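# Seat the fitting cork panel into the frame recess

## Task

Pick out the single cork panel that matches the picture frame's recess and set it in, resting level on the recess floor at all four corners with no other panel lying on top of it or overlapping it; afterwards release every object from both hands.

## Robot and tools

Robot: two arms, left_arm and right_arm, each ending in a five-finger hand (left_arm has a left hand, right_arm a right hand). Bases in the scene frame: left_arm at (-0.024, +0.292, 0) m, right_arm at (-0.038, -0.347, +0.001) m, both nearly unrotated. A post stands on the floor behind the arms. Loose objects may occasionally get nudged by the scene itself.

Scene frame: origin at table-top height midway between the arms, +x outward over the table, +y toward left_arm, +z up. Left and right are arm names, not image sides. Reported end_effector_position (m) and end_effector_quat_wxyz use this frame and can be off by a few cm.

Hand point: a point fixed to the palm, about 0.05 m in front of it and 0.15 m from the wrist flange. Its +z runs along the straightened fingers, +y points out of the palm, +x runs across the palm away from the thumb on the right hand and toward the thumb on the left hand. Straight fingertips extend 0.06-0.07 m past the point along +z and sit 0.06 m back along -y. A wrist bracket on the little-finger side reaches 0.10 m across and can collide.

execute_actions(actions, cameras): actions is a list of actions; each action is a list of 1 to 15 rows, one row per 1/30 s step, the final row held until step 15. Every row has exactly 28 numbers in [-1, 1] covering both arms, even if one is idle: left dx, dy, dz, rx, ry, rz, then left little, ring, middle, index, thumb_bend, thumb_turn, force_limit, speed, then the same 14 for the right arm. The six pose numbers are an offset, not a pose: measured from that arm's Hand target at the start of the action, along the Hand target's own axes. Each row in an action counts from that same start. Scale: 1.0 = 0.6 m for dx, dy, dz and 180 degrees for rx, ry, rz (a rotation vector). Sending six zeros asks for no new pose (but re-requests the current Hand target). Images are returned only when actions is empty or cameras names them.

Hand numbers: fingers and thumb_bend use +1 open/straight, -1 closed/curled; thumb_turn +1 beside the palm, -1 in front of it facing the fingers. force_limit maps -1 to +1 onto roughly 0 to 10 N (0 to 15 N for the two thumb motors). speed rises from near zero at -1 to full at +0.48 and above. A motor moves only when its target changes by 0.002 or more; it then locks on reaching the target, hitting force_limit, or stalling. To keep a hand unchanged, resend the eight numbers from its last executed row; before any row has run, send hand_measured plus hand_force_limit and hand_speed. For a soft grip close with speed at -0.94 or lower. To grip tighter raise force_limit and send a target more closed than hand_measured; to loosen send one more open. With the thumb turned in front, the hand can wrap objects roughly 0.035 to 0.065 m thick; a light thin object can be pinched between thumb tip and index pad.

move(target, speed, blend, blocking, cameras): target is one 28-number row or a list of up to 15 rows; every row's pose part is an offset from the Hand target at the move's start, not from the previous row. The hand drives along straight paths; all paths finish together, capped at 10 s. speed is in m/s (0.002 to 4.3, default 0.25; turning rate up to twice that in rad/s), one value or one per target. blend (m) rounds corners in a list; 0 means stop at each. blocking=false returns after about 0.5 s while the move continues. The result adds a move: line with the ending (done, off_target, moving, held, fault) and any limits (paced = clipped pose, held = steps withheld).

wait(seconds): lets time pass (0 to 3600 s) without new commands; a running move keeps going. stop(): brakes the running move. zoom_image(camera, region): enlarges part of the newest image from cam_high, cam_left_wrist or cam_right_wrist; region is [x0, y0, x1, y1] pixels, at most 504 by 504. Cameras are 672x504. show_instructions(): shows the reference pages (e.g. a left-hand diagram). finished_scene(scene): ends the scene permanently.

Results: Hand target is the last commanded pose after clipping; next offsets start from it. Hands often rest 1-3 cm (up to 5 cm) short, usually low, without any contact; resend the gap as an offset if needed. Orientation commands are clipped to within 40 degrees of the measured one per step. hand_measured, hand_stopped_by (moving, target, force, stalled, fault) and hand_load_n list the six motors in the row order; a load near 0 after gripping means the object slipped. Joint torques include offsets and noise. Motor temperatures over 85 °C bring a MOTOR HOT warning; at 100 °C the arm goes limp for 30-60 s, so avoid long stretched holds or pushing into unreachable poses.

Avoid: dropping the panel even slightly, releasing it while it moves, fast contacts, pressing hard on the frame or table, knocking anything off the table, and letting the two hands or arms touch or close on each other, which can end the scene. Faster moves hit harder and overshoot their path more.

Each tool is called by a JSON object that holds its "method" and its "body".

Reference images:

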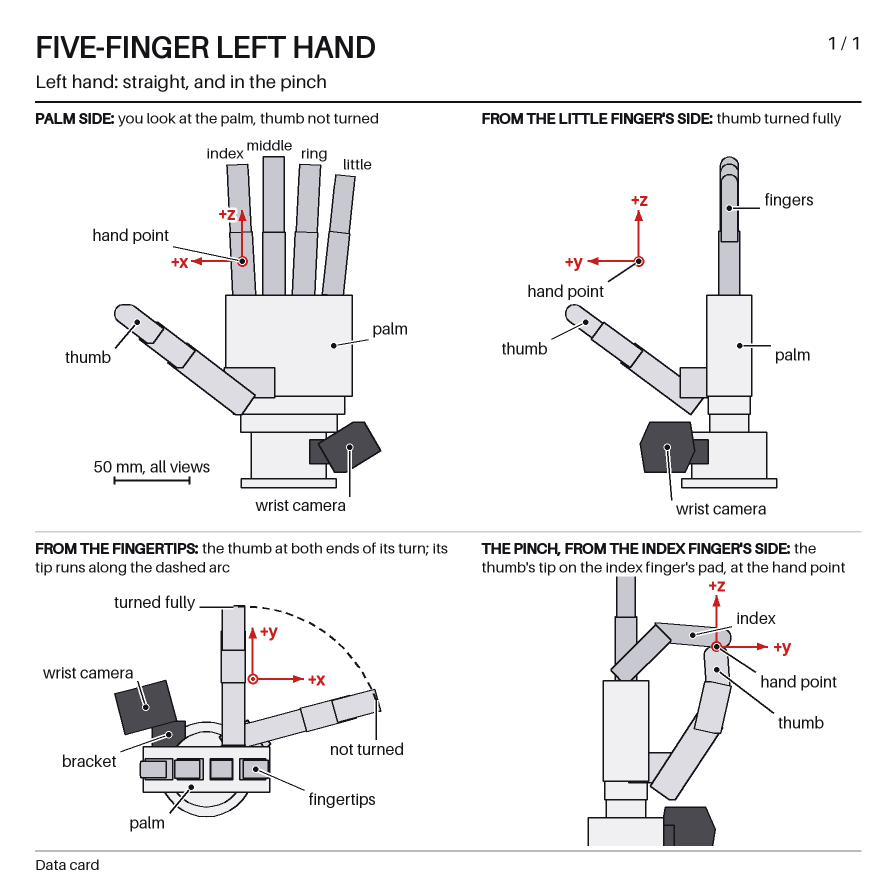

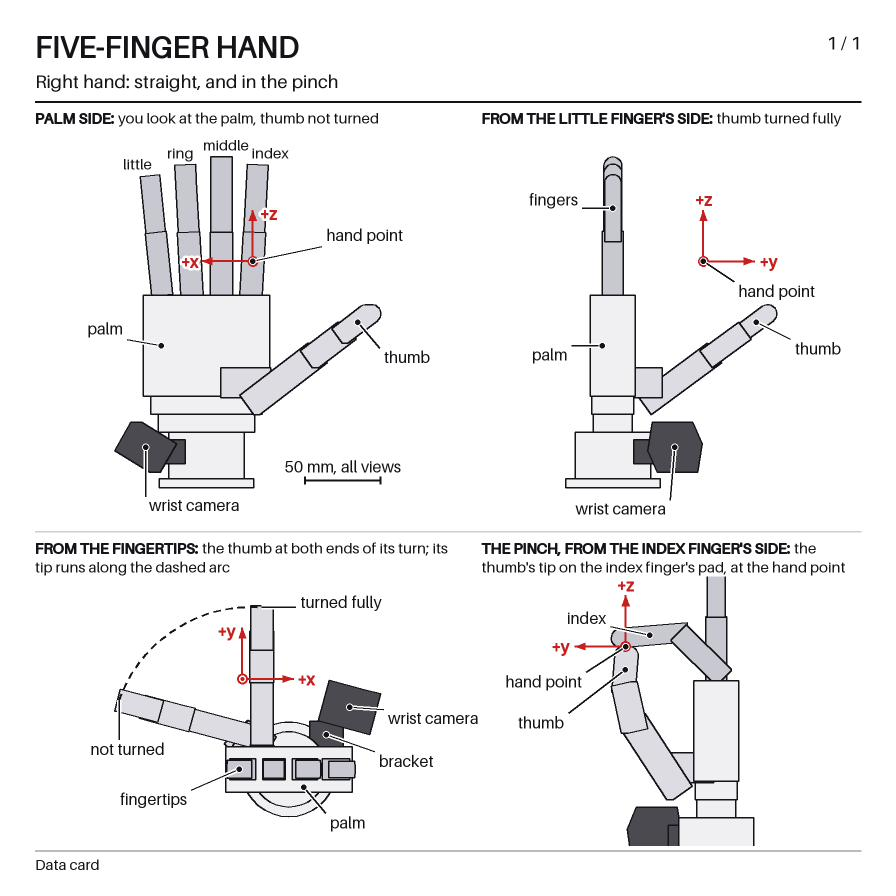

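## Session

{"method": "execute_actions", "body": {"actions": []}}

Scene clock: 0.00 s.
left_arm: end_effector_position=(+0.6709, +0.4212, +0.3749) hand_measured=(+1.000, +1.000, +1.000, +1.000, +1.000, +1.000) hand_load_n=(+0.0, +0.0, +0.0, +0.0, +0.0, +0.0) hand_stopped_by=(target, target, target, target, target, target) hand_force_limit=0.00 hand_speed=-0.80 end_effector_quat_wxyz=(+0.529, -0.046, +0.784, -0.323) | right_arm: end_effector_position=(+0.1814, +0.1315, +0.2096) hand_measured=(+1.000, +1.000, +1.000, +1.000, +1.000, +1.000) hand_load_n=(+0.0, +0.0, +0.0, +0.0, +0.0, +0.0) hand_stopped_by=(target, target, target, target, target, target) hand_force_limit=0.00 hand_speed=-0.80 end_effector_quat_wxyz=(-0.337, +0.810, +0.073, +0.474)
Joint positions: left_arm=[0.342 1.611 1.602 -0.33 0.796 1.211] | right_arm=[1.409 1.307 0.88 0.01 0.647 -0.782]
Joint velocities: within noise
Joint torques (N m): no reading
Motor temperatures (°C): left_arm=[31 32 29 31 32 33] | right_arm=[31 33 28 27 28 28]
Heat: left arm: hottest wrist roll 33 °C; right arm: hottest shoulder 33 °C.
Hand target: left_arm +0.6732, +0.4219, +0.3976; +0.544, -0.036, +0.776, -0.318 | right_arm +0.1826, +0.1381, +0.2210; -0.347, +0.805, +0.068, +0.477

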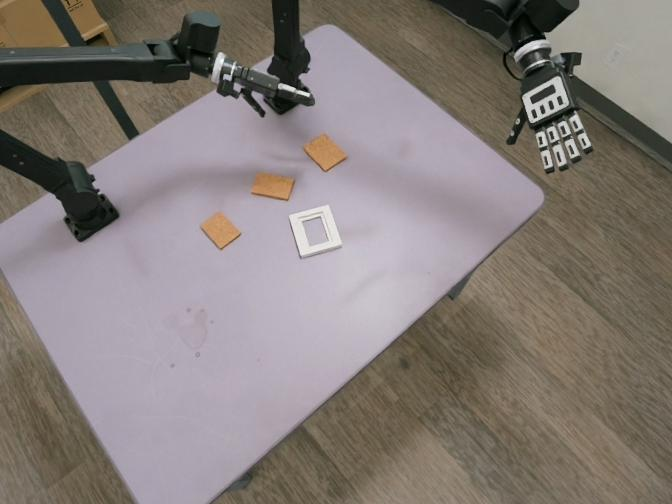

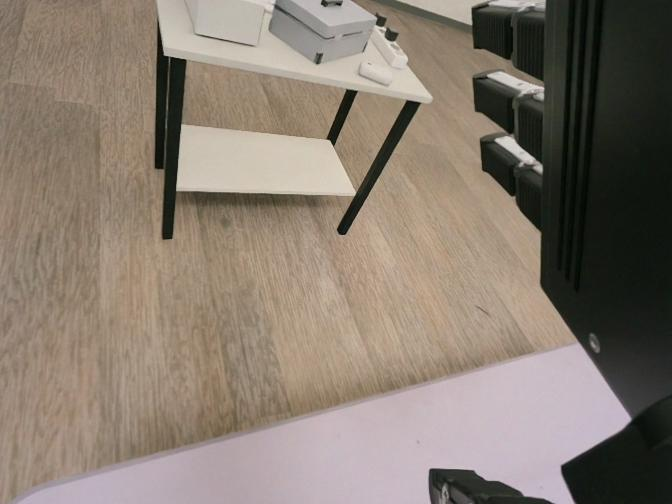

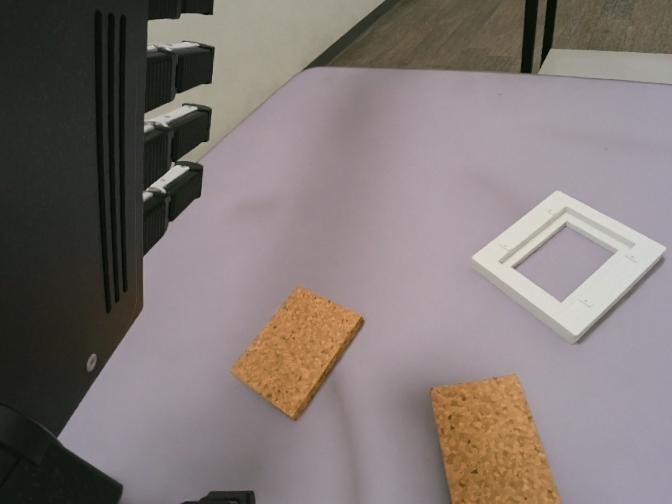

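{"method": "zoom_image", "body": {"camera": "cam_high", "region": [180, 120, 360, 270]}}

{"method": "zoom_image", "body": {"camera": "cam_right_wrist", "region": [220, 180, 672, 504]}}

{"method": "zoom_image", "body": {"camera": "cam_high", "region": [280, 195, 350, 265]}}

Scaled by 2.800 from the camera's image (finer frame: 960x720).

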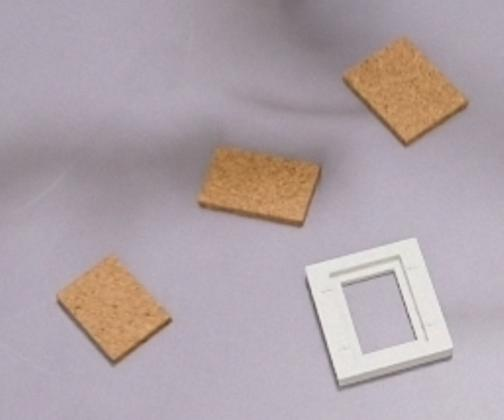

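Scaled by 1.115 from the camera's image (finer frame: 960x720).

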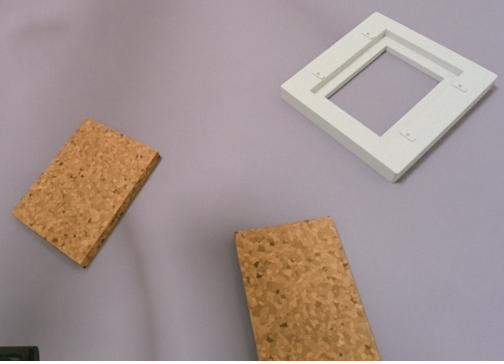

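Scaled by 7.200 from the camera's image (finer frame: 960x720).

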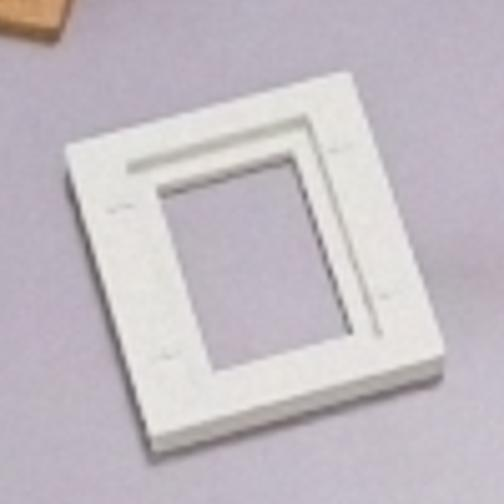

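{"method": "move", "body": {"target": [0,0,0,0,0,0, 1,1,1,1,1,1,0,-0.8, 0.210,0.245,-0.267,0.018,-0.268,0.175, 1,1,1,1,1,1,0,-0.8], "speed": 0.15, "cameras": ["all"]}}

Scene clock: 50.27 s.
left_arm: end_effector_position=(+0.6709, +0.4212, +0.3749) hand_measured=(+1.000, +1.000, +1.000, +1.000, +1.000, +1.000) hand_load_n=(+0.0, +0.0, -0.5, +0.0, -0.5, +0.0) hand_stopped_by=(target, target, target, target, target, target) hand_force_limit=0.00 hand_speed=-0.80 end_effector_quat_wxyz=(+0.529, -0.046, +0.784, -0.323) | right_arm: end_effector_position=(+0.1898, -0.1011, +0.2855) hand_measured=(+1.000, +1.000, +1.000, +1.000, +1.000, +1.000) hand_load_n=(+0.0, +0.0, +0.0, +0.0, +0.0, +0.0) hand_stopped_by=(target, target, target, target, target, target) hand_force_limit=0.00 hand_speed=-0.80 end_effector_quat_wxyz=(-0.419, +0.908, -0.004, -0.011)
Joint positions: left_arm=[0.342 1.611 1.602 -0.33 0.796 1.211] | right_arm=[0.493 1.021 1.107 -1.179 -0.75 -0.889]
Joint torques (N m): left_arm=[0.32 -15.09 11.64 1.91 0.15 -0.08] | right_arm=[-0.15 -3.37 12.25 1.05 -0.66 -0.1]
Heat: left arm: hottest shoulder 34 °C; right arm: hottest shoulder 33 °C.
Hand target: left_arm +0.6732, +0.4219, +0.3976; +0.544, -0.036, +0.776, -0.318 | right_arm +0.1993, -0.0998, +0.2999; -0.424, +0.906, +0.000, +0.000
Off the commanded pose: left_arm 0.023 m, 2 deg | right_arm 0.017 m, 2 deg.
move: off_target (right_arm)

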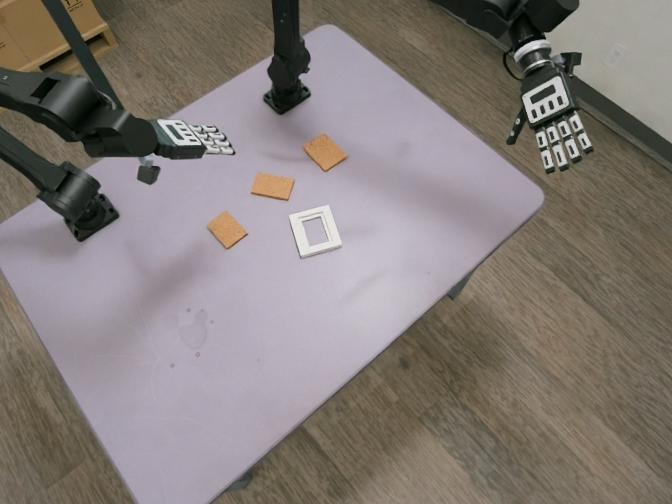

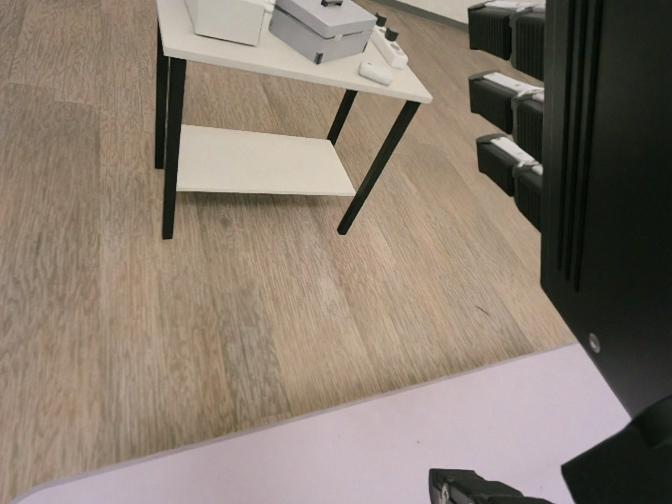

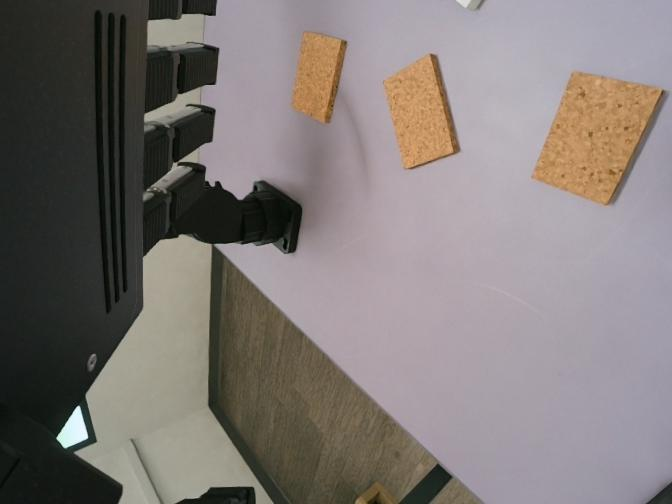

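{"method": "move", "body": {"target": [0,0,0,0,0,0, 1,1,1,1,1,1,0,-0.8, 0.083,-0.113,0.058,-0.279,0,0, 1,1,1,1,1,1,0,-0.8], "speed": 0.2, "cameras": ["all"]}}

Scene clock: 58.00 s.
left_arm: end_effector_position=(+0.6709, +0.4212, +0.3749) hand_measured=(+1.000, +1.000, +1.000, +1.000, +1.000, +1.000) hand_load_n=(+0.0, +0.0, +0.0, +0.0, +0.0, +0.0) hand_stopped_by=(target, target, target, target, target, target) hand_force_limit=0.00 hand_speed=-0.80 end_effector_quat_wxyz=(+0.529, -0.046, +0.784, -0.323) | right_arm: end_effector_position=(+0.2472, -0.0373, +0.3210) hand_measured=(+1.000, +1.000, +1.000, +1.000, +1.000, +1.000) hand_load_n=(+0.0, +0.0, +0.0, +0.0, -0.5, +0.0) hand_stopped_by=(target, target, target, target, target, target) hand_force_limit=0.00 hand_speed=-0.80 end_effector_quat_wxyz=(-0.046, +0.998, +0.002, +0.043)
Joint positions: left_arm=[0.342 1.611 1.602 -0.33 0.796 1.211] | right_arm=[0.878 1.542 1.763 -1.665 0.005 -0.709]
Joint torques (N m): left_arm=[0.44 -15.09 11.62 1.92 0.14 -0.09] | right_arm=[1.26 -10.46 11.37 0.39 0.01 0.1]
Motor temperatures (°C): left_arm=[31 35 33 30 32 32] | right_arm=[31 33 33 27 28 27]
Heat: left arm: hottest shoulder 35 °C; right arm: hottest shoulder 33 °C.
Hand target: left_arm +0.6732, +0.4219, +0.3976; +0.544, -0.036, +0.776, -0.318 | right_arm +0.2491, -0.0295, +0.3296; +0.001, +1.000, +0.000, +0.000
Off the commanded pose: left_arm 0.023 m, 2 deg | right_arm 0.012 m, 7 deg.
joint sent to its limit (right arm) — joint 4 (wrist pitch), lower limit. The joint targets are off in orientation, not in position.
move: off_target (right_arm)

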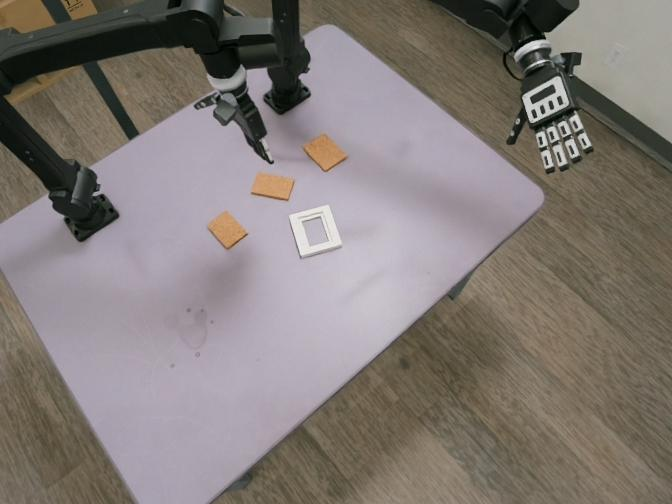

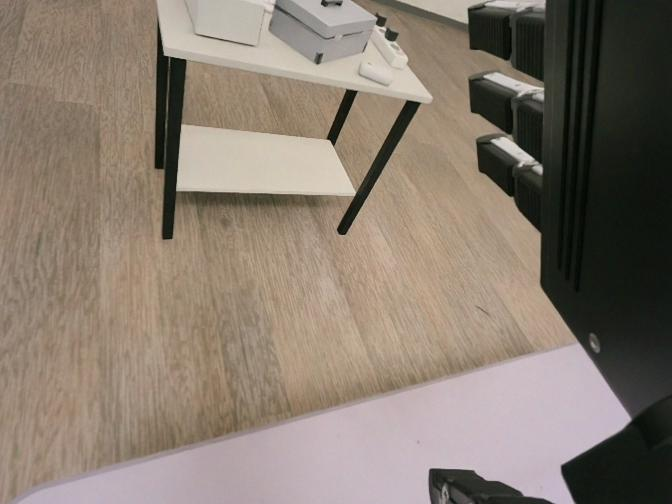

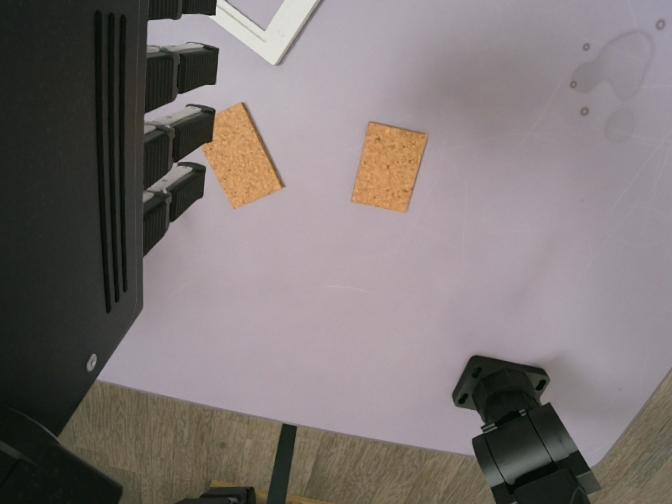

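{"method": "move", "body": {"target": [0,0,0,0,0,0, 1,1,1,1,1,1,0,-0.8, 0.28,-0.22,0.0,0.05,0,0, 1,1,1,1,1,1,0,-0.8], "speed": 0.2, "cameras": ["cam_right_wrist"]}}

Scene clock: 61.90 s.
left_arm: end_effector_position=(+0.6709, +0.4212, +0.3749) hand_measured=(+1.000, +1.000, +1.000, +1.000, +1.000, +1.000) hand_load_n=(-0.5, +0.0, -0.5, +0.0, +0.0, +0.0) hand_stopped_by=(target, target, target, target, target, target) hand_force_limit=0.00 hand_speed=-0.80 end_effector_quat_wxyz=(+0.529, -0.046, +0.784, -0.323) | right_arm: end_effector_position=(+0.4094, +0.1028, +0.3221) hand_measured=(+1.000, +1.000, +1.000, +1.000, +1.000, +1.000) hand_load_n=(+0.5, +0.0, +0.0, -0.5, -0.5, +0.0) hand_stopped_by=(target, target, target, target, target, target) hand_force_limit=0.00 hand_speed=-0.80 end_effector_quat_wxyz=(-0.159, +0.984, -0.002, +0.082)
Joint positions: left_arm=[0.342 1.611 1.602 -0.33 0.796 1.211] | right_arm=[0.797 2.058 2.5 -1.669 -0.107 -0.762]
Joint torques (N m): left_arm=[0.38 -15.09 11.6 1.91 0.15 -0.08] | right_arm=[-0.15 -17.44 11.07 0.99 -0.25 -0.1]
Heat: left arm: hottest shoulder 35 °C; right arm: hottest shoulder 33 °C.
Hand target: left_arm +0.6732, +0.4219, +0.3976; +0.544, -0.036, +0.776, -0.318 | right_arm +0.4170, +0.1025, +0.3295; -0.078, +0.997, +0.001, +0.000
Off the commanded pose: left_arm 0.023 m, 2 deg | right_arm 0.011 m, 13 deg.
joint sent to its limit (right arm) — joint 4 (wrist pitch), lower limit. The joint targets are off in orientation, not in position.
move: off_target (right_arm)

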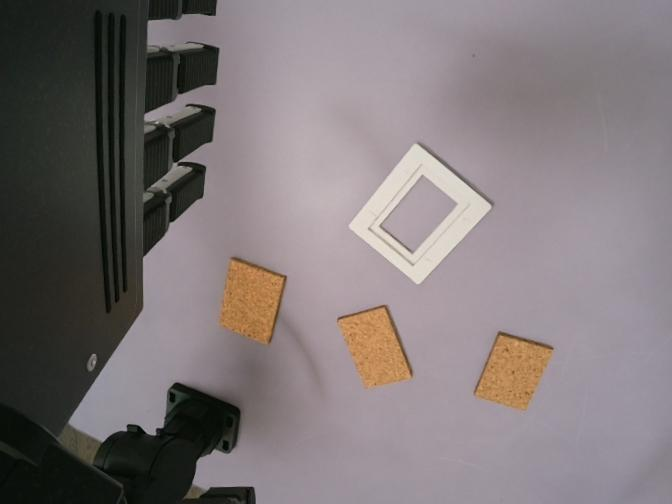

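{"method": "zoom_image", "body": {"camera": "cam_right_wrist", "region": [335, 130, 505, 300]}}

{"method": "zoom_image", "body": {"camera": "cam_right_wrist", "region": [200, 240, 570, 430]}}

Scaled by 2.965 from the camera's image (finer frame: 960x720).

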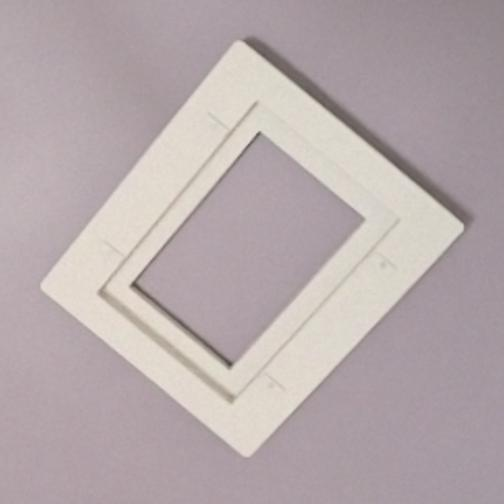

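Scaled by 1.362 from the camera's image (finer frame: 960x720).

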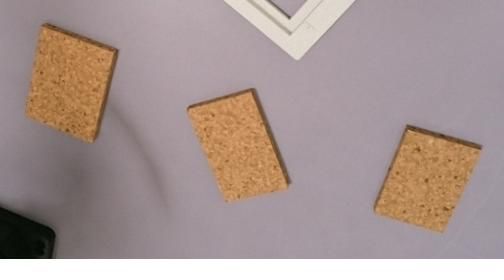

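{"method": "execute_actions", "body": {"actions": [], "cameras": ["cam_high","cam_right_wrist"]}}

{"method": "zoom_image", "body": {"camera": "cam_high", "region": [190, 195, 260, 265]}}

{"method": "zoom_image", "body": {"camera": "cam_high", "region": [280, 195, 350, 265]}}

Scene clock: 82.37 s.
left_arm: end_effector_position=(+0.6709, +0.4212, +0.3749) hand_measured=(+1.000, +1.000, +1.000, +1.000, +1.000, +1.000) hand_load_n=(+0.0, +0.0, +0.0, +0.0, +0.0, +0.0) hand_stopped_by=(target, target, target, target, target, target) hand_force_limit=0.00 hand_speed=-0.80 end_effector_quat_wxyz=(+0.529, -0.046, +0.784, -0.323) | right_arm: end_effector_position=(+0.4094, +0.1028, +0.3221) hand_measured=(+1.000, +1.000, +1.000, +1.000, +1.000, +1.000) hand_load_n=(+0.0, +0.0, +0.0, +0.0, +0.0, +0.0) hand_stopped_by=(target, target, target, target, target, target) hand_force_limit=0.00 hand_speed=-0.80 end_effector_quat_wxyz=(-0.159, +0.984, -0.002, +0.082)
Joint positions: left_arm=[0.342 1.611 1.602 -0.33 0.796 1.211] | right_arm=[0.797 2.058 2.5 -1.669 -0.107 -0.762]
Joint velocities: within noise
Joint torques (N m): left_arm=[0.44 -15.15 11.6 1.92 0.15 -0.08] | right_arm=[-0.03 -17.38 11.08 0.99 -0.23 -0.1]
Motor temperatures (°C): left_arm=[31 35 34 30 32 32] | right_arm=[30 35 35 27 27 27]
Heat: left arm: hottest shoulder 35 °C; right arm: hottest shoulder 35 °C.
Hand target: left_arm +0.6732, +0.4219, +0.3976; +0.544, -0.036, +0.776, -0.318 | right_arm +0.4170, +0.1025, +0.3295; -0.078, +0.997, +0.001, +0.000
Off the commanded pose: left_arm 0.023 m, 2 deg | right_arm 0.011 m, 13 deg.
Images, in order (width x height): cam_high 672x504, cam_right_wrist 672x504.

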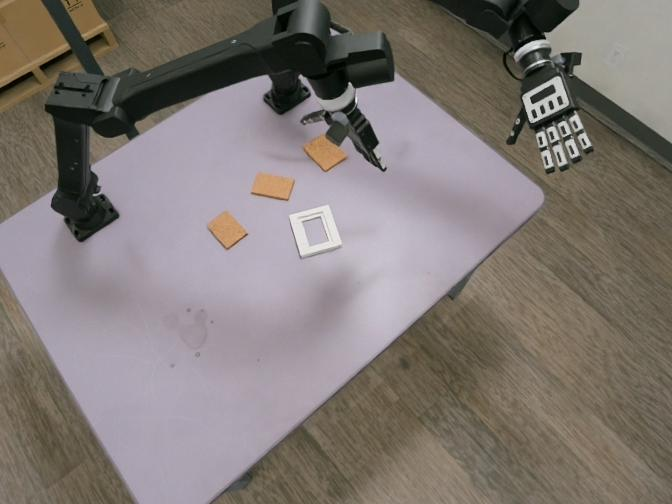

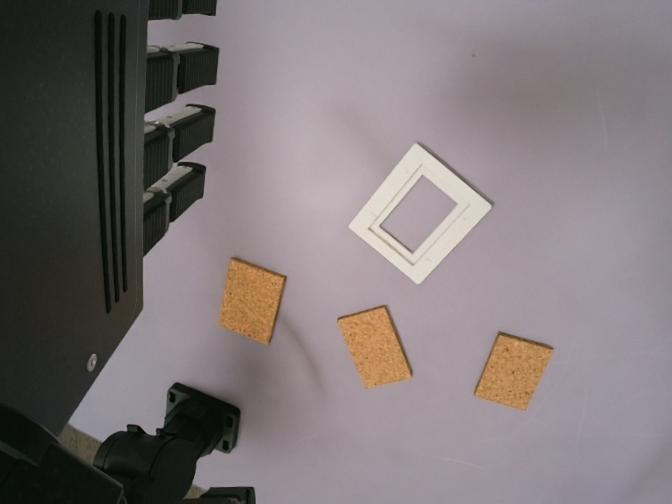

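Scaled by 7.200 from the camera's image (finer frame: 960x720).

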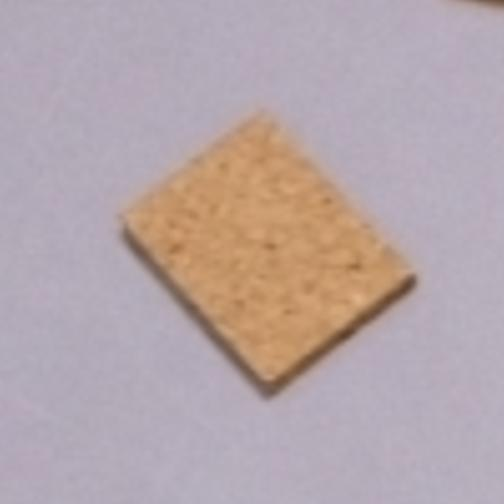

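Scaled by 7.200 from the camera's image (finer frame: 960x720).

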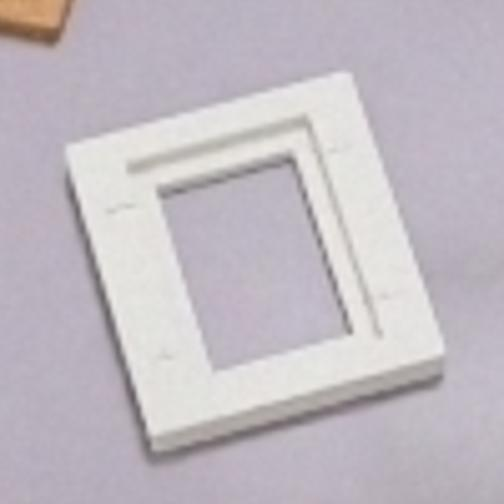

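{"method": "move", "body": {"target": [0,0,0,0,0,0, 1,1,1,1,1,1,0,-0.8, -0.3375,0.419,0.328,0.257,0,0, -1,-1,0.75,0.75,0.5,-1,0,-0.4], "speed": 0.2, "cameras": ["cam_high","cam_right_wrist"]}}

{"method": "zoom_image", "body": {"camera": "cam_high", "region": [150, 170, 290, 275]}}

Scene clock: 96.40 s.
left_arm: end_effector_position=(+0.6709, +0.4212, +0.3749) hand_measured=(+1.000, +1.000, +1.000, +1.000, +1.000, +1.000) hand_load_n=(+0.0, +0.0, +0.0, +0.0, +0.0, +0.0) hand_stopped_by=(target, target, target, target, target, target) hand_force_limit=0.00 hand_speed=-0.80 end_effector_quat_wxyz=(+0.529, -0.046, +0.784, -0.323) | right_arm: end_effector_position=(+0.2081, -0.1147, +0.0922) hand_measured=(-1.000, -1.000, +0.750, +0.750, +0.500, -1.000) hand_load_n=(+0.0, +0.0, +0.0, +0.0, +0.0, +0.0) hand_stopped_by=(target, target, target, target, target, target) hand_force_limit=0.00 hand_speed=-0.40 end_effector_quat_wxyz=(-0.458, +0.889, -0.005, -0.015)
Joint positions: left_arm=[0.342 1.611 1.602 -0.33 0.796 1.211] | right_arm=[0.381 1.173 0.662 -0.619 -0.874 -0.981]
Joint torques (N m): left_arm=[0.44 -15.03 11.6 1.91 0.15 -0.08] | right_arm=[-0.15 -5.83 8.01 1.98 -0.72 -0.08]
Heat: left arm: hottest shoulder 35 °C; right arm: hottest shoulder 35 °C.
Hand target: left_arm +0.6732, +0.4219, +0.3976; +0.544, -0.036, +0.776, -0.318 | right_arm +0.2147, -0.1156, +0.0959; -0.463, +0.886, +0.000, +0.000
Off the commanded pose: left_arm 0.023 m, 2 deg | right_arm 0.008 m, 2 deg.
move: done

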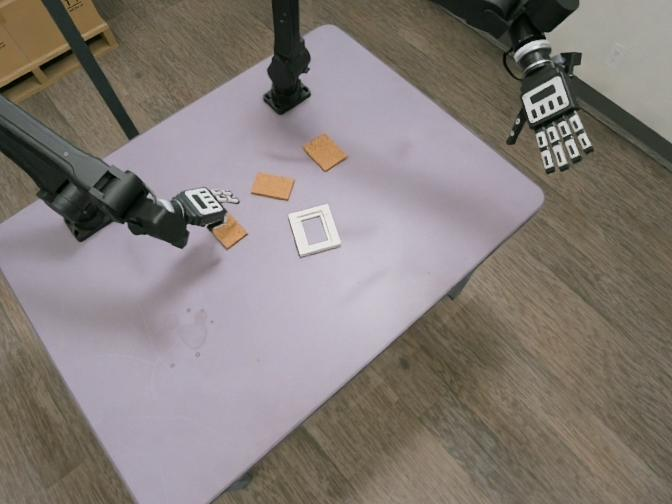

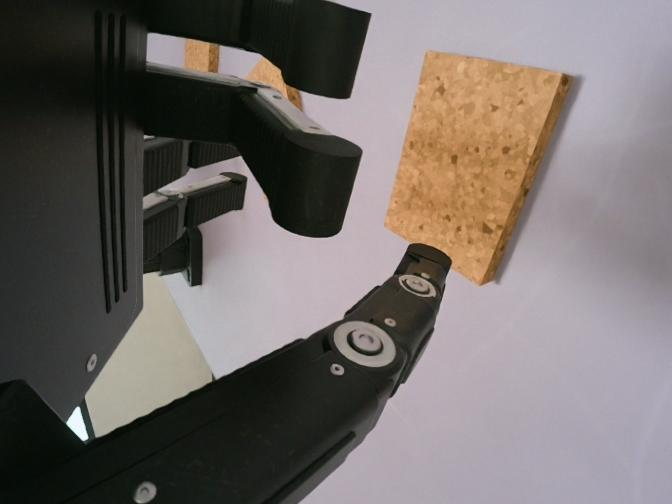

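Scaled by 3.600 from the camera's image (finer frame: 960x720).

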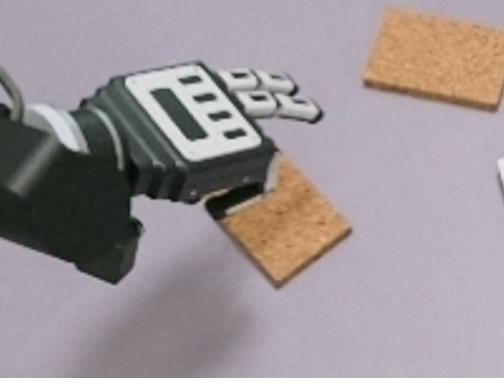

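{"method": "move", "body": {"target": [0,0,0,0,0,0, 1,1,1,1,1,1,0,-0.8, 0.01,0.0685,0.0476,0,0,0, -1,-1,0.75,0.75,0.5,-1,0,-0.4], "speed": 0.1, "cameras": ["cam_high","cam_right_wrist"]}}

{"method": "zoom_image", "body": {"camera": "cam_high", "region": [180, 180, 280, 255]}}

Scene clock: 102.17 s.
left_arm: end_effector_position=(+0.6709, +0.4212, +0.3749) hand_measured=(+1.000, +1.000, +1.000, +1.000, +1.000, +1.000) hand_load_n=(+0.0, +0.0, +0.0, +0.0, +0.0, +0.0) hand_stopped_by=(target, target, target, target, target, target) hand_force_limit=0.00 hand_speed=-0.80 end_effector_quat_wxyz=(+0.529, -0.046, +0.784, -0.323) | right_arm: end_effector_position=(+0.2151, -0.1144, +0.0477) hand_measured=(-1.000, -1.000, +0.750, +0.750, +0.500, -1.000) hand_load_n=(+0.0, +0.0, +0.0, +0.0, +0.0, +0.0) hand_stopped_by=(target, target, target, target, target, target) hand_force_limit=0.00 hand_speed=-0.40 end_effector_quat_wxyz=(-0.461, +0.887, -0.001, -0.007)
Joint positions: left_arm=[0.342 1.611 1.602 -0.33 0.796 1.211] | right_arm=[0.373 1.272 0.599 -0.445 -0.877 -0.992]
Joint torques (N m): left_arm=[0.44 -15.15 11.6 1.89 0.15 -0.08] | right_arm=[-0.15 -4.89 7.32 1.98 -0.72 -0.08]
Heat: left arm: hottest shoulder 35 °C; right arm: hottest shoulder 35 °C.
Hand target: left_arm +0.6732, +0.4219, +0.3976; +0.544, -0.036, +0.776, -0.318 | right_arm +0.2207, -0.1155, +0.0459; -0.463, +0.886, +0.000, +0.000
Off the commanded pose: left_arm 0.023 m, 2 deg | right_arm 0.006 m, 1 deg.
move: done

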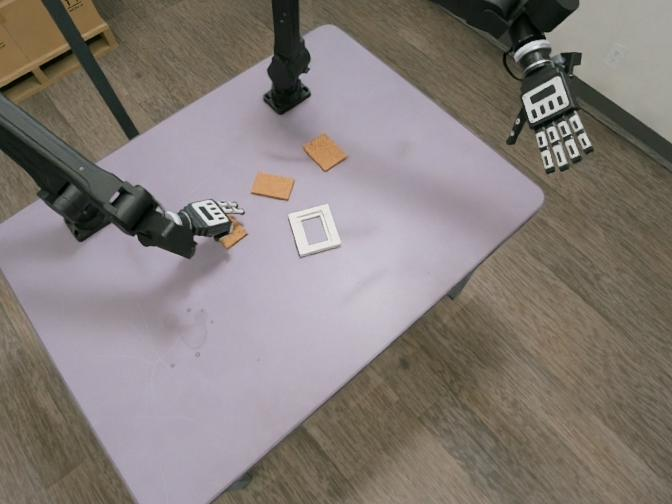

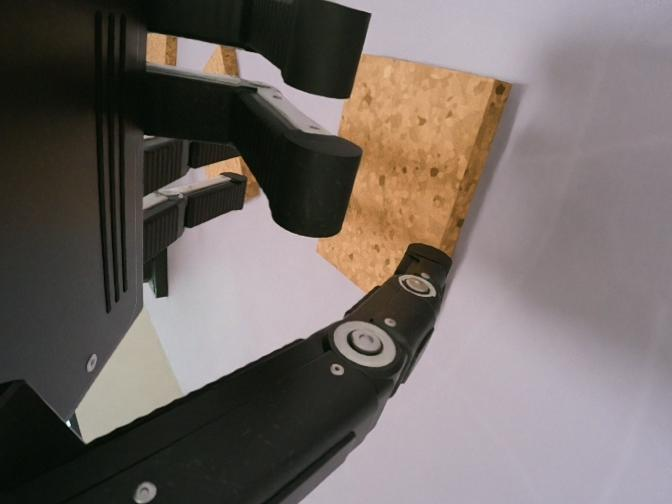

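Scaled by 5.040 from the camera's image (finer frame: 960x720).

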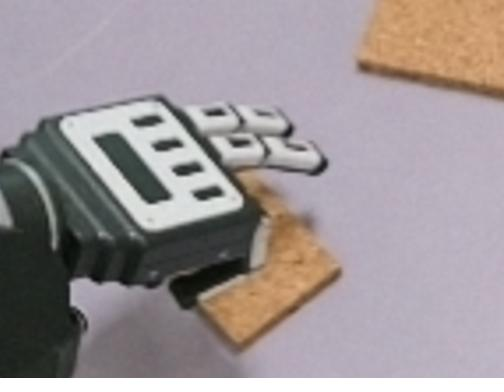

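{"method": "move", "body": {"target": [0,0,0,0,0,0, 1,1,1,1,1,1,0,-0.8, 0,0.0424,0.0295,0,0,0, -1,-1,0.75,0.75,0.5,-1,0,-0.4], "speed": 0.05, "cameras": ["cam_high","cam_right_wrist"]}}

{"method": "zoom_image", "body": {"camera": "cam_high", "region": [180, 180, 280, 255]}}

Scene clock: 108.87 s.
left_arm: end_effector_position=(+0.6709, +0.4212, +0.3749) hand_measured=(+1.000, +1.000, +1.000, +1.000, +1.000, +1.000) hand_load_n=(+0.0, -0.5, +0.0, +0.0, +0.0, -0.5) hand_stopped_by=(target, target, target, target, target, target) hand_force_limit=0.00 hand_speed=-0.80 end_effector_quat_wxyz=(+0.529, -0.046, +0.784, -0.323) | right_arm: end_effector_position=(+0.2161, -0.1140, +0.0175) hand_measured=(-1.000, -1.000, +0.750, +0.750, +0.500, -1.000) hand_load_n=(+0.0, +0.0, +0.0, +0.0, +0.0, +0.0) hand_stopped_by=(target, target, target, target, target, target) hand_force_limit=0.00 hand_speed=-0.40 end_effector_quat_wxyz=(-0.461, +0.887, +0.000, -0.006)
Joint positions: left_arm=[0.342 1.611 1.602 -0.33 0.796 1.211] | right_arm=[0.373 1.35 0.561 -0.328 -0.878 -0.992]
Joint torques (N m): left_arm=[0.5 -15.15 11.62 1.95 0.15 -0.08] | right_arm=[-0.15 -5.3 6.64 1.95 -0.7 -0.09]
Heat: left arm: hottest shoulder 35 °C; right arm: hottest shoulder 35 °C.
Hand target: left_arm +0.6732, +0.4219, +0.3976; +0.544, -0.036, +0.776, -0.318 | right_arm +0.2207, -0.1155, +0.0150; -0.463, +0.886, +0.000, +0.000
Off the commanded pose: left_arm 0.023 m, 2 deg | right_arm 0.005 m, 1 deg.
move: done

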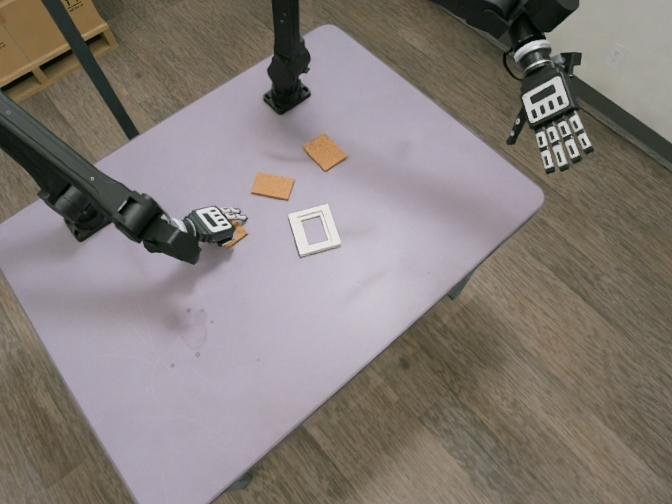

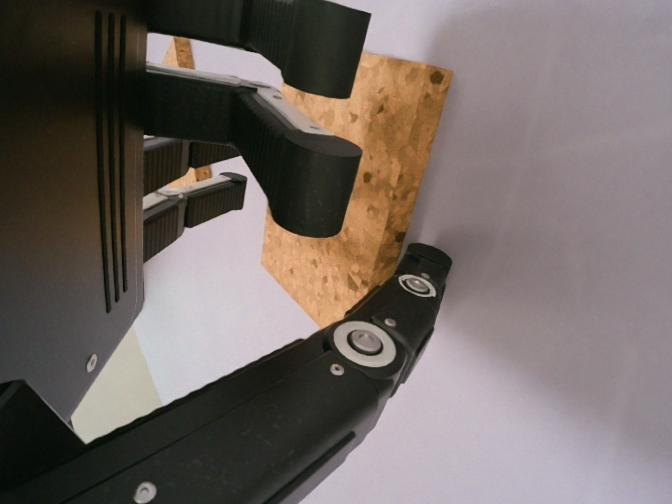

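Scaled by 5.040 from the camera's image (finer frame: 960x720).

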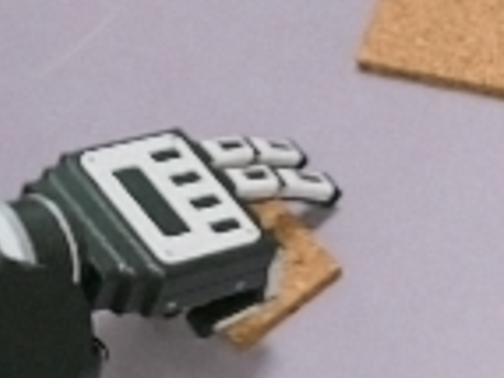

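{"method": "move", "body": {"target": [0,0,0,0,0,0, 1,1,1,1,1,1,0,-0.8, 0,0,0,0,0,0, -1,-1,0.2,0.2,0.5,-1,-0.6,-0.9], "speed": 0.05, "cameras": ["cam_high","cam_right_wrist"]}}

{"method": "zoom_image", "body": {"camera": "cam_high", "region": [180, 180, 280, 255]}}

Scene clock: 112.87 s.
left_arm: end_effector_position=(+0.6709, +0.4212, +0.3749) hand_measured=(+1.000, +1.000, +1.000, +1.000, +1.000, +1.000) hand_load_n=(+0.0, +0.0, +0.0, +0.0, +0.0, +0.0) hand_stopped_by=(target, target, target, target, target, target) hand_force_limit=0.00 hand_speed=-0.80 end_effector_quat_wxyz=(+0.529, -0.046, +0.784, -0.323) | right_arm: end_effector_position=(+0.2162, -0.1122, +0.0190) hand_measured=(-1.000, -1.000, +0.518, +0.434, +0.500, -1.000) hand_load_n=(+0.0, +0.0, +0.5, +2.0, +1.0, +0.0) hand_stopped_by=(target, target, force, force, target, target) hand_force_limit=-0.60 hand_speed=-0.90 end_effector_quat_wxyz=(-0.467, +0.884, +0.003, -0.006)
Joint positions: left_arm=[0.342 1.611 1.602 -0.33 0.796 1.211] | right_arm=[0.373 1.35 0.561 -0.321 -0.889 -0.992]
Joint torques (N m): left_arm=[0.38 -15.09 11.62 1.92 0.15 -0.07] | right_arm=[-0.15 -5.25 6.63 1.77 -0.33 -0.09]
Heat: left arm: hottest shoulder 35 °C; right arm: hottest shoulder 34 °C.
Hand target: left_arm +0.6732, +0.4219, +0.3976; +0.544, -0.036, +0.776, -0.318 | right_arm +0.2207, -0.1155, +0.0150; -0.463, +0.886, +0.000, +0.000
Off the commanded pose: left_arm 0.023 m, 2 deg | right_arm 0.007 m, 1 deg.
move: done

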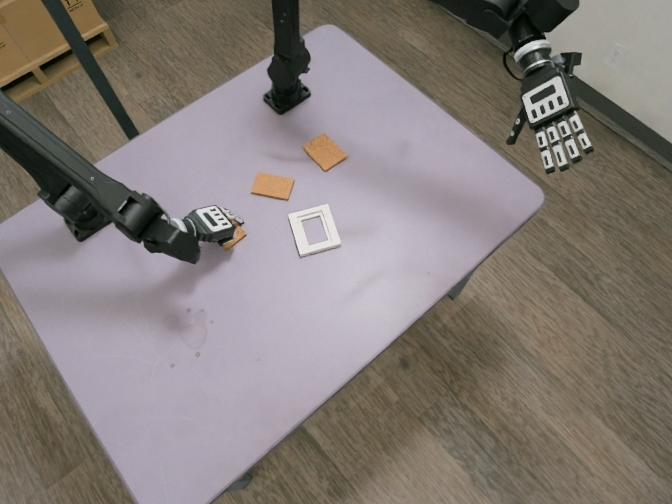

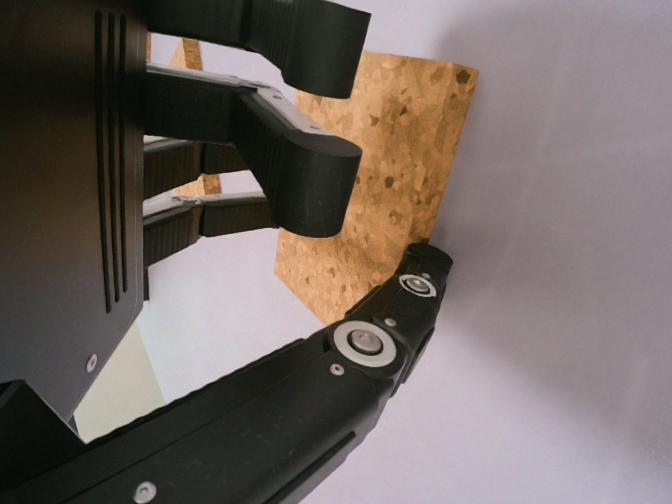

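Scaled by 5.040 from the camera's image (finer frame: 960x720).

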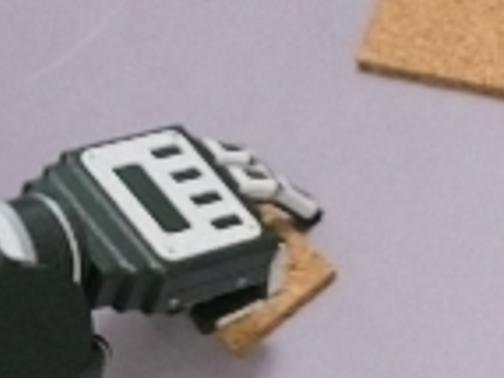

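{"method": "move", "body": {"target": [0,0,0,0,0,0, 1,1,1,1,1,1,0,-0.8, 0,0,0,0,0,0, -1,-1,0.1,0.1,0.5,-1,-0.5,-0.94], "speed": 0.05, "cameras": ["cam_right_wrist"]}}

Scene clock: 116.17 s.
left_arm: end_effector_position=(+0.6709, +0.4212, +0.3749) hand_measured=(+1.000, +1.000, +1.000, +1.000, +1.000, +1.000) hand_load_n=(+0.0, +0.0, +0.0, +0.0, +0.0, +0.0) hand_stopped_by=(target, target, target, target, target, target) hand_force_limit=0.00 hand_speed=-0.80 end_effector_quat_wxyz=(+0.529, -0.046, +0.784, -0.323) | right_arm: end_effector_position=(+0.2163, -0.1119, +0.0193) hand_measured=(-1.000, -1.000, +0.492, +0.424, +0.500, -1.000) hand_load_n=(+0.0, +0.0, +2.0, +2.5, +2.5, +0.0) hand_stopped_by=(target, target, force, force, target, target) hand_force_limit=-0.50 hand_speed=-0.94 end_effector_quat_wxyz=(-0.467, +0.884, +0.003, -0.006)
Joint positions: left_arm=[0.342 1.611 1.602 -0.33 0.796 1.211] | right_arm=[0.373 1.35 0.561 -0.32 -0.891 -0.992]
Joint torques (N m): left_arm=[0.32 -15.15 11.6 1.91 0.15 -0.08] | right_arm=[-0.15 -5.3 6.64 1.73 -0.25 -0.09]
Heat: left arm: hottest shoulder 35 °C; right arm: hottest shoulder 34 °C.
Hand target: left_arm +0.6732, +0.4219, +0.3976; +0.544, -0.036, +0.776, -0.318 | right_arm +0.2208, -0.1155, +0.0150; -0.463, +0.886, +0.000, +0.000
Off the commanded pose: left_arm 0.023 m, 2 deg | right_arm 0.007 m, 1 deg.
move: done

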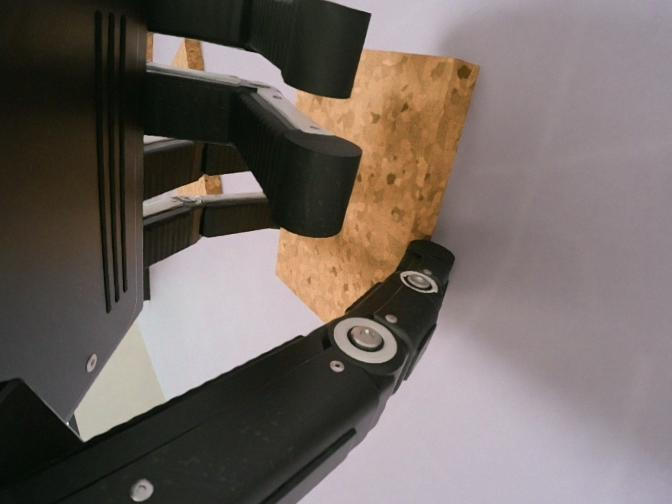

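{"method": "move", "body": {"target": [0,0,0,0,0,0, 1,1,1,1,1,1,0,-0.8, 0,-0.0958,-0.0666,0,0,0, -1,-1,0.1,0.1,0.5,-1,-0.5,-0.94], "speed": 0.06, "cameras": ["cam_high","cam_right_wrist"]}}

{"method": "zoom_image", "body": {"camera": "cam_high", "region": [180, 180, 280, 255]}}

Scene clock: 119.60 s.
left_arm: end_effector_position=(+0.6709, +0.4212, +0.3749) hand_measured=(+1.000, +1.000, +1.000, +1.000, +1.000, +1.000) hand_load_n=(+0.0, +0.0, +0.0, -0.5, +0.0, +0.0) hand_stopped_by=(target, target, target, target, target, target) hand_force_limit=0.00 hand_speed=-0.80 end_effector_quat_wxyz=(+0.529, -0.046, +0.784, -0.323) | right_arm: end_effector_position=(+0.2053, -0.1176, +0.0703) hand_measured=(-1.000, -1.000, +0.492, +0.424, +0.500, -1.000) hand_load_n=(+0.0, +0.0, +0.0, +2.5, +2.5, +0.0) hand_stopped_by=(target, target, force, force, target, target) hand_force_limit=-0.50 hand_speed=-0.94 end_effector_quat_wxyz=(-0.458, +0.889, -0.006, -0.018)
Joint positions: left_arm=[0.342 1.611 1.602 -0.33 0.796 1.211] | right_arm=[0.373 1.209 0.623 -0.558 -0.881 -0.992]
Joint torques (N m): left_arm=[0.38 -15.15 11.62 1.91 0.15 -0.08] | right_arm=[-0.09 -5.89 10.43 0.85 -0.6 -0.07]
Heat: left arm: hottest shoulder 35 °C; right arm: hottest shoulder 34 °C.
Hand target: left_arm +0.6732, +0.4219, +0.3976; +0.544, -0.036, +0.776, -0.318 | right_arm +0.2206, -0.1155, +0.0850; -0.463, +0.886, +0.000, +0.000
Off the commanded pose: left_arm 0.023 m, 2 deg | right_arm 0.021 m, 2 deg.
move: off_target (right_arm)

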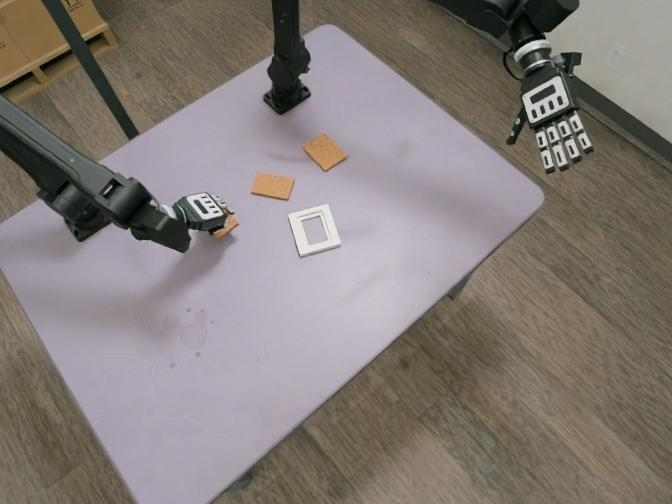

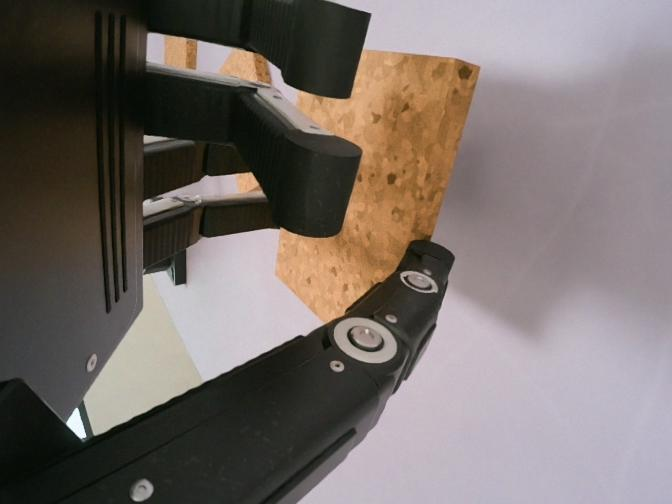

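Scaled by 5.040 from the camera's image (finer frame: 960x720).

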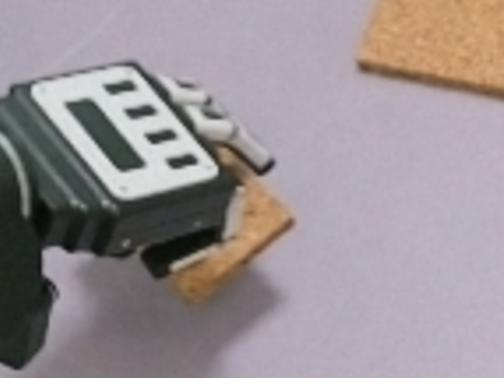

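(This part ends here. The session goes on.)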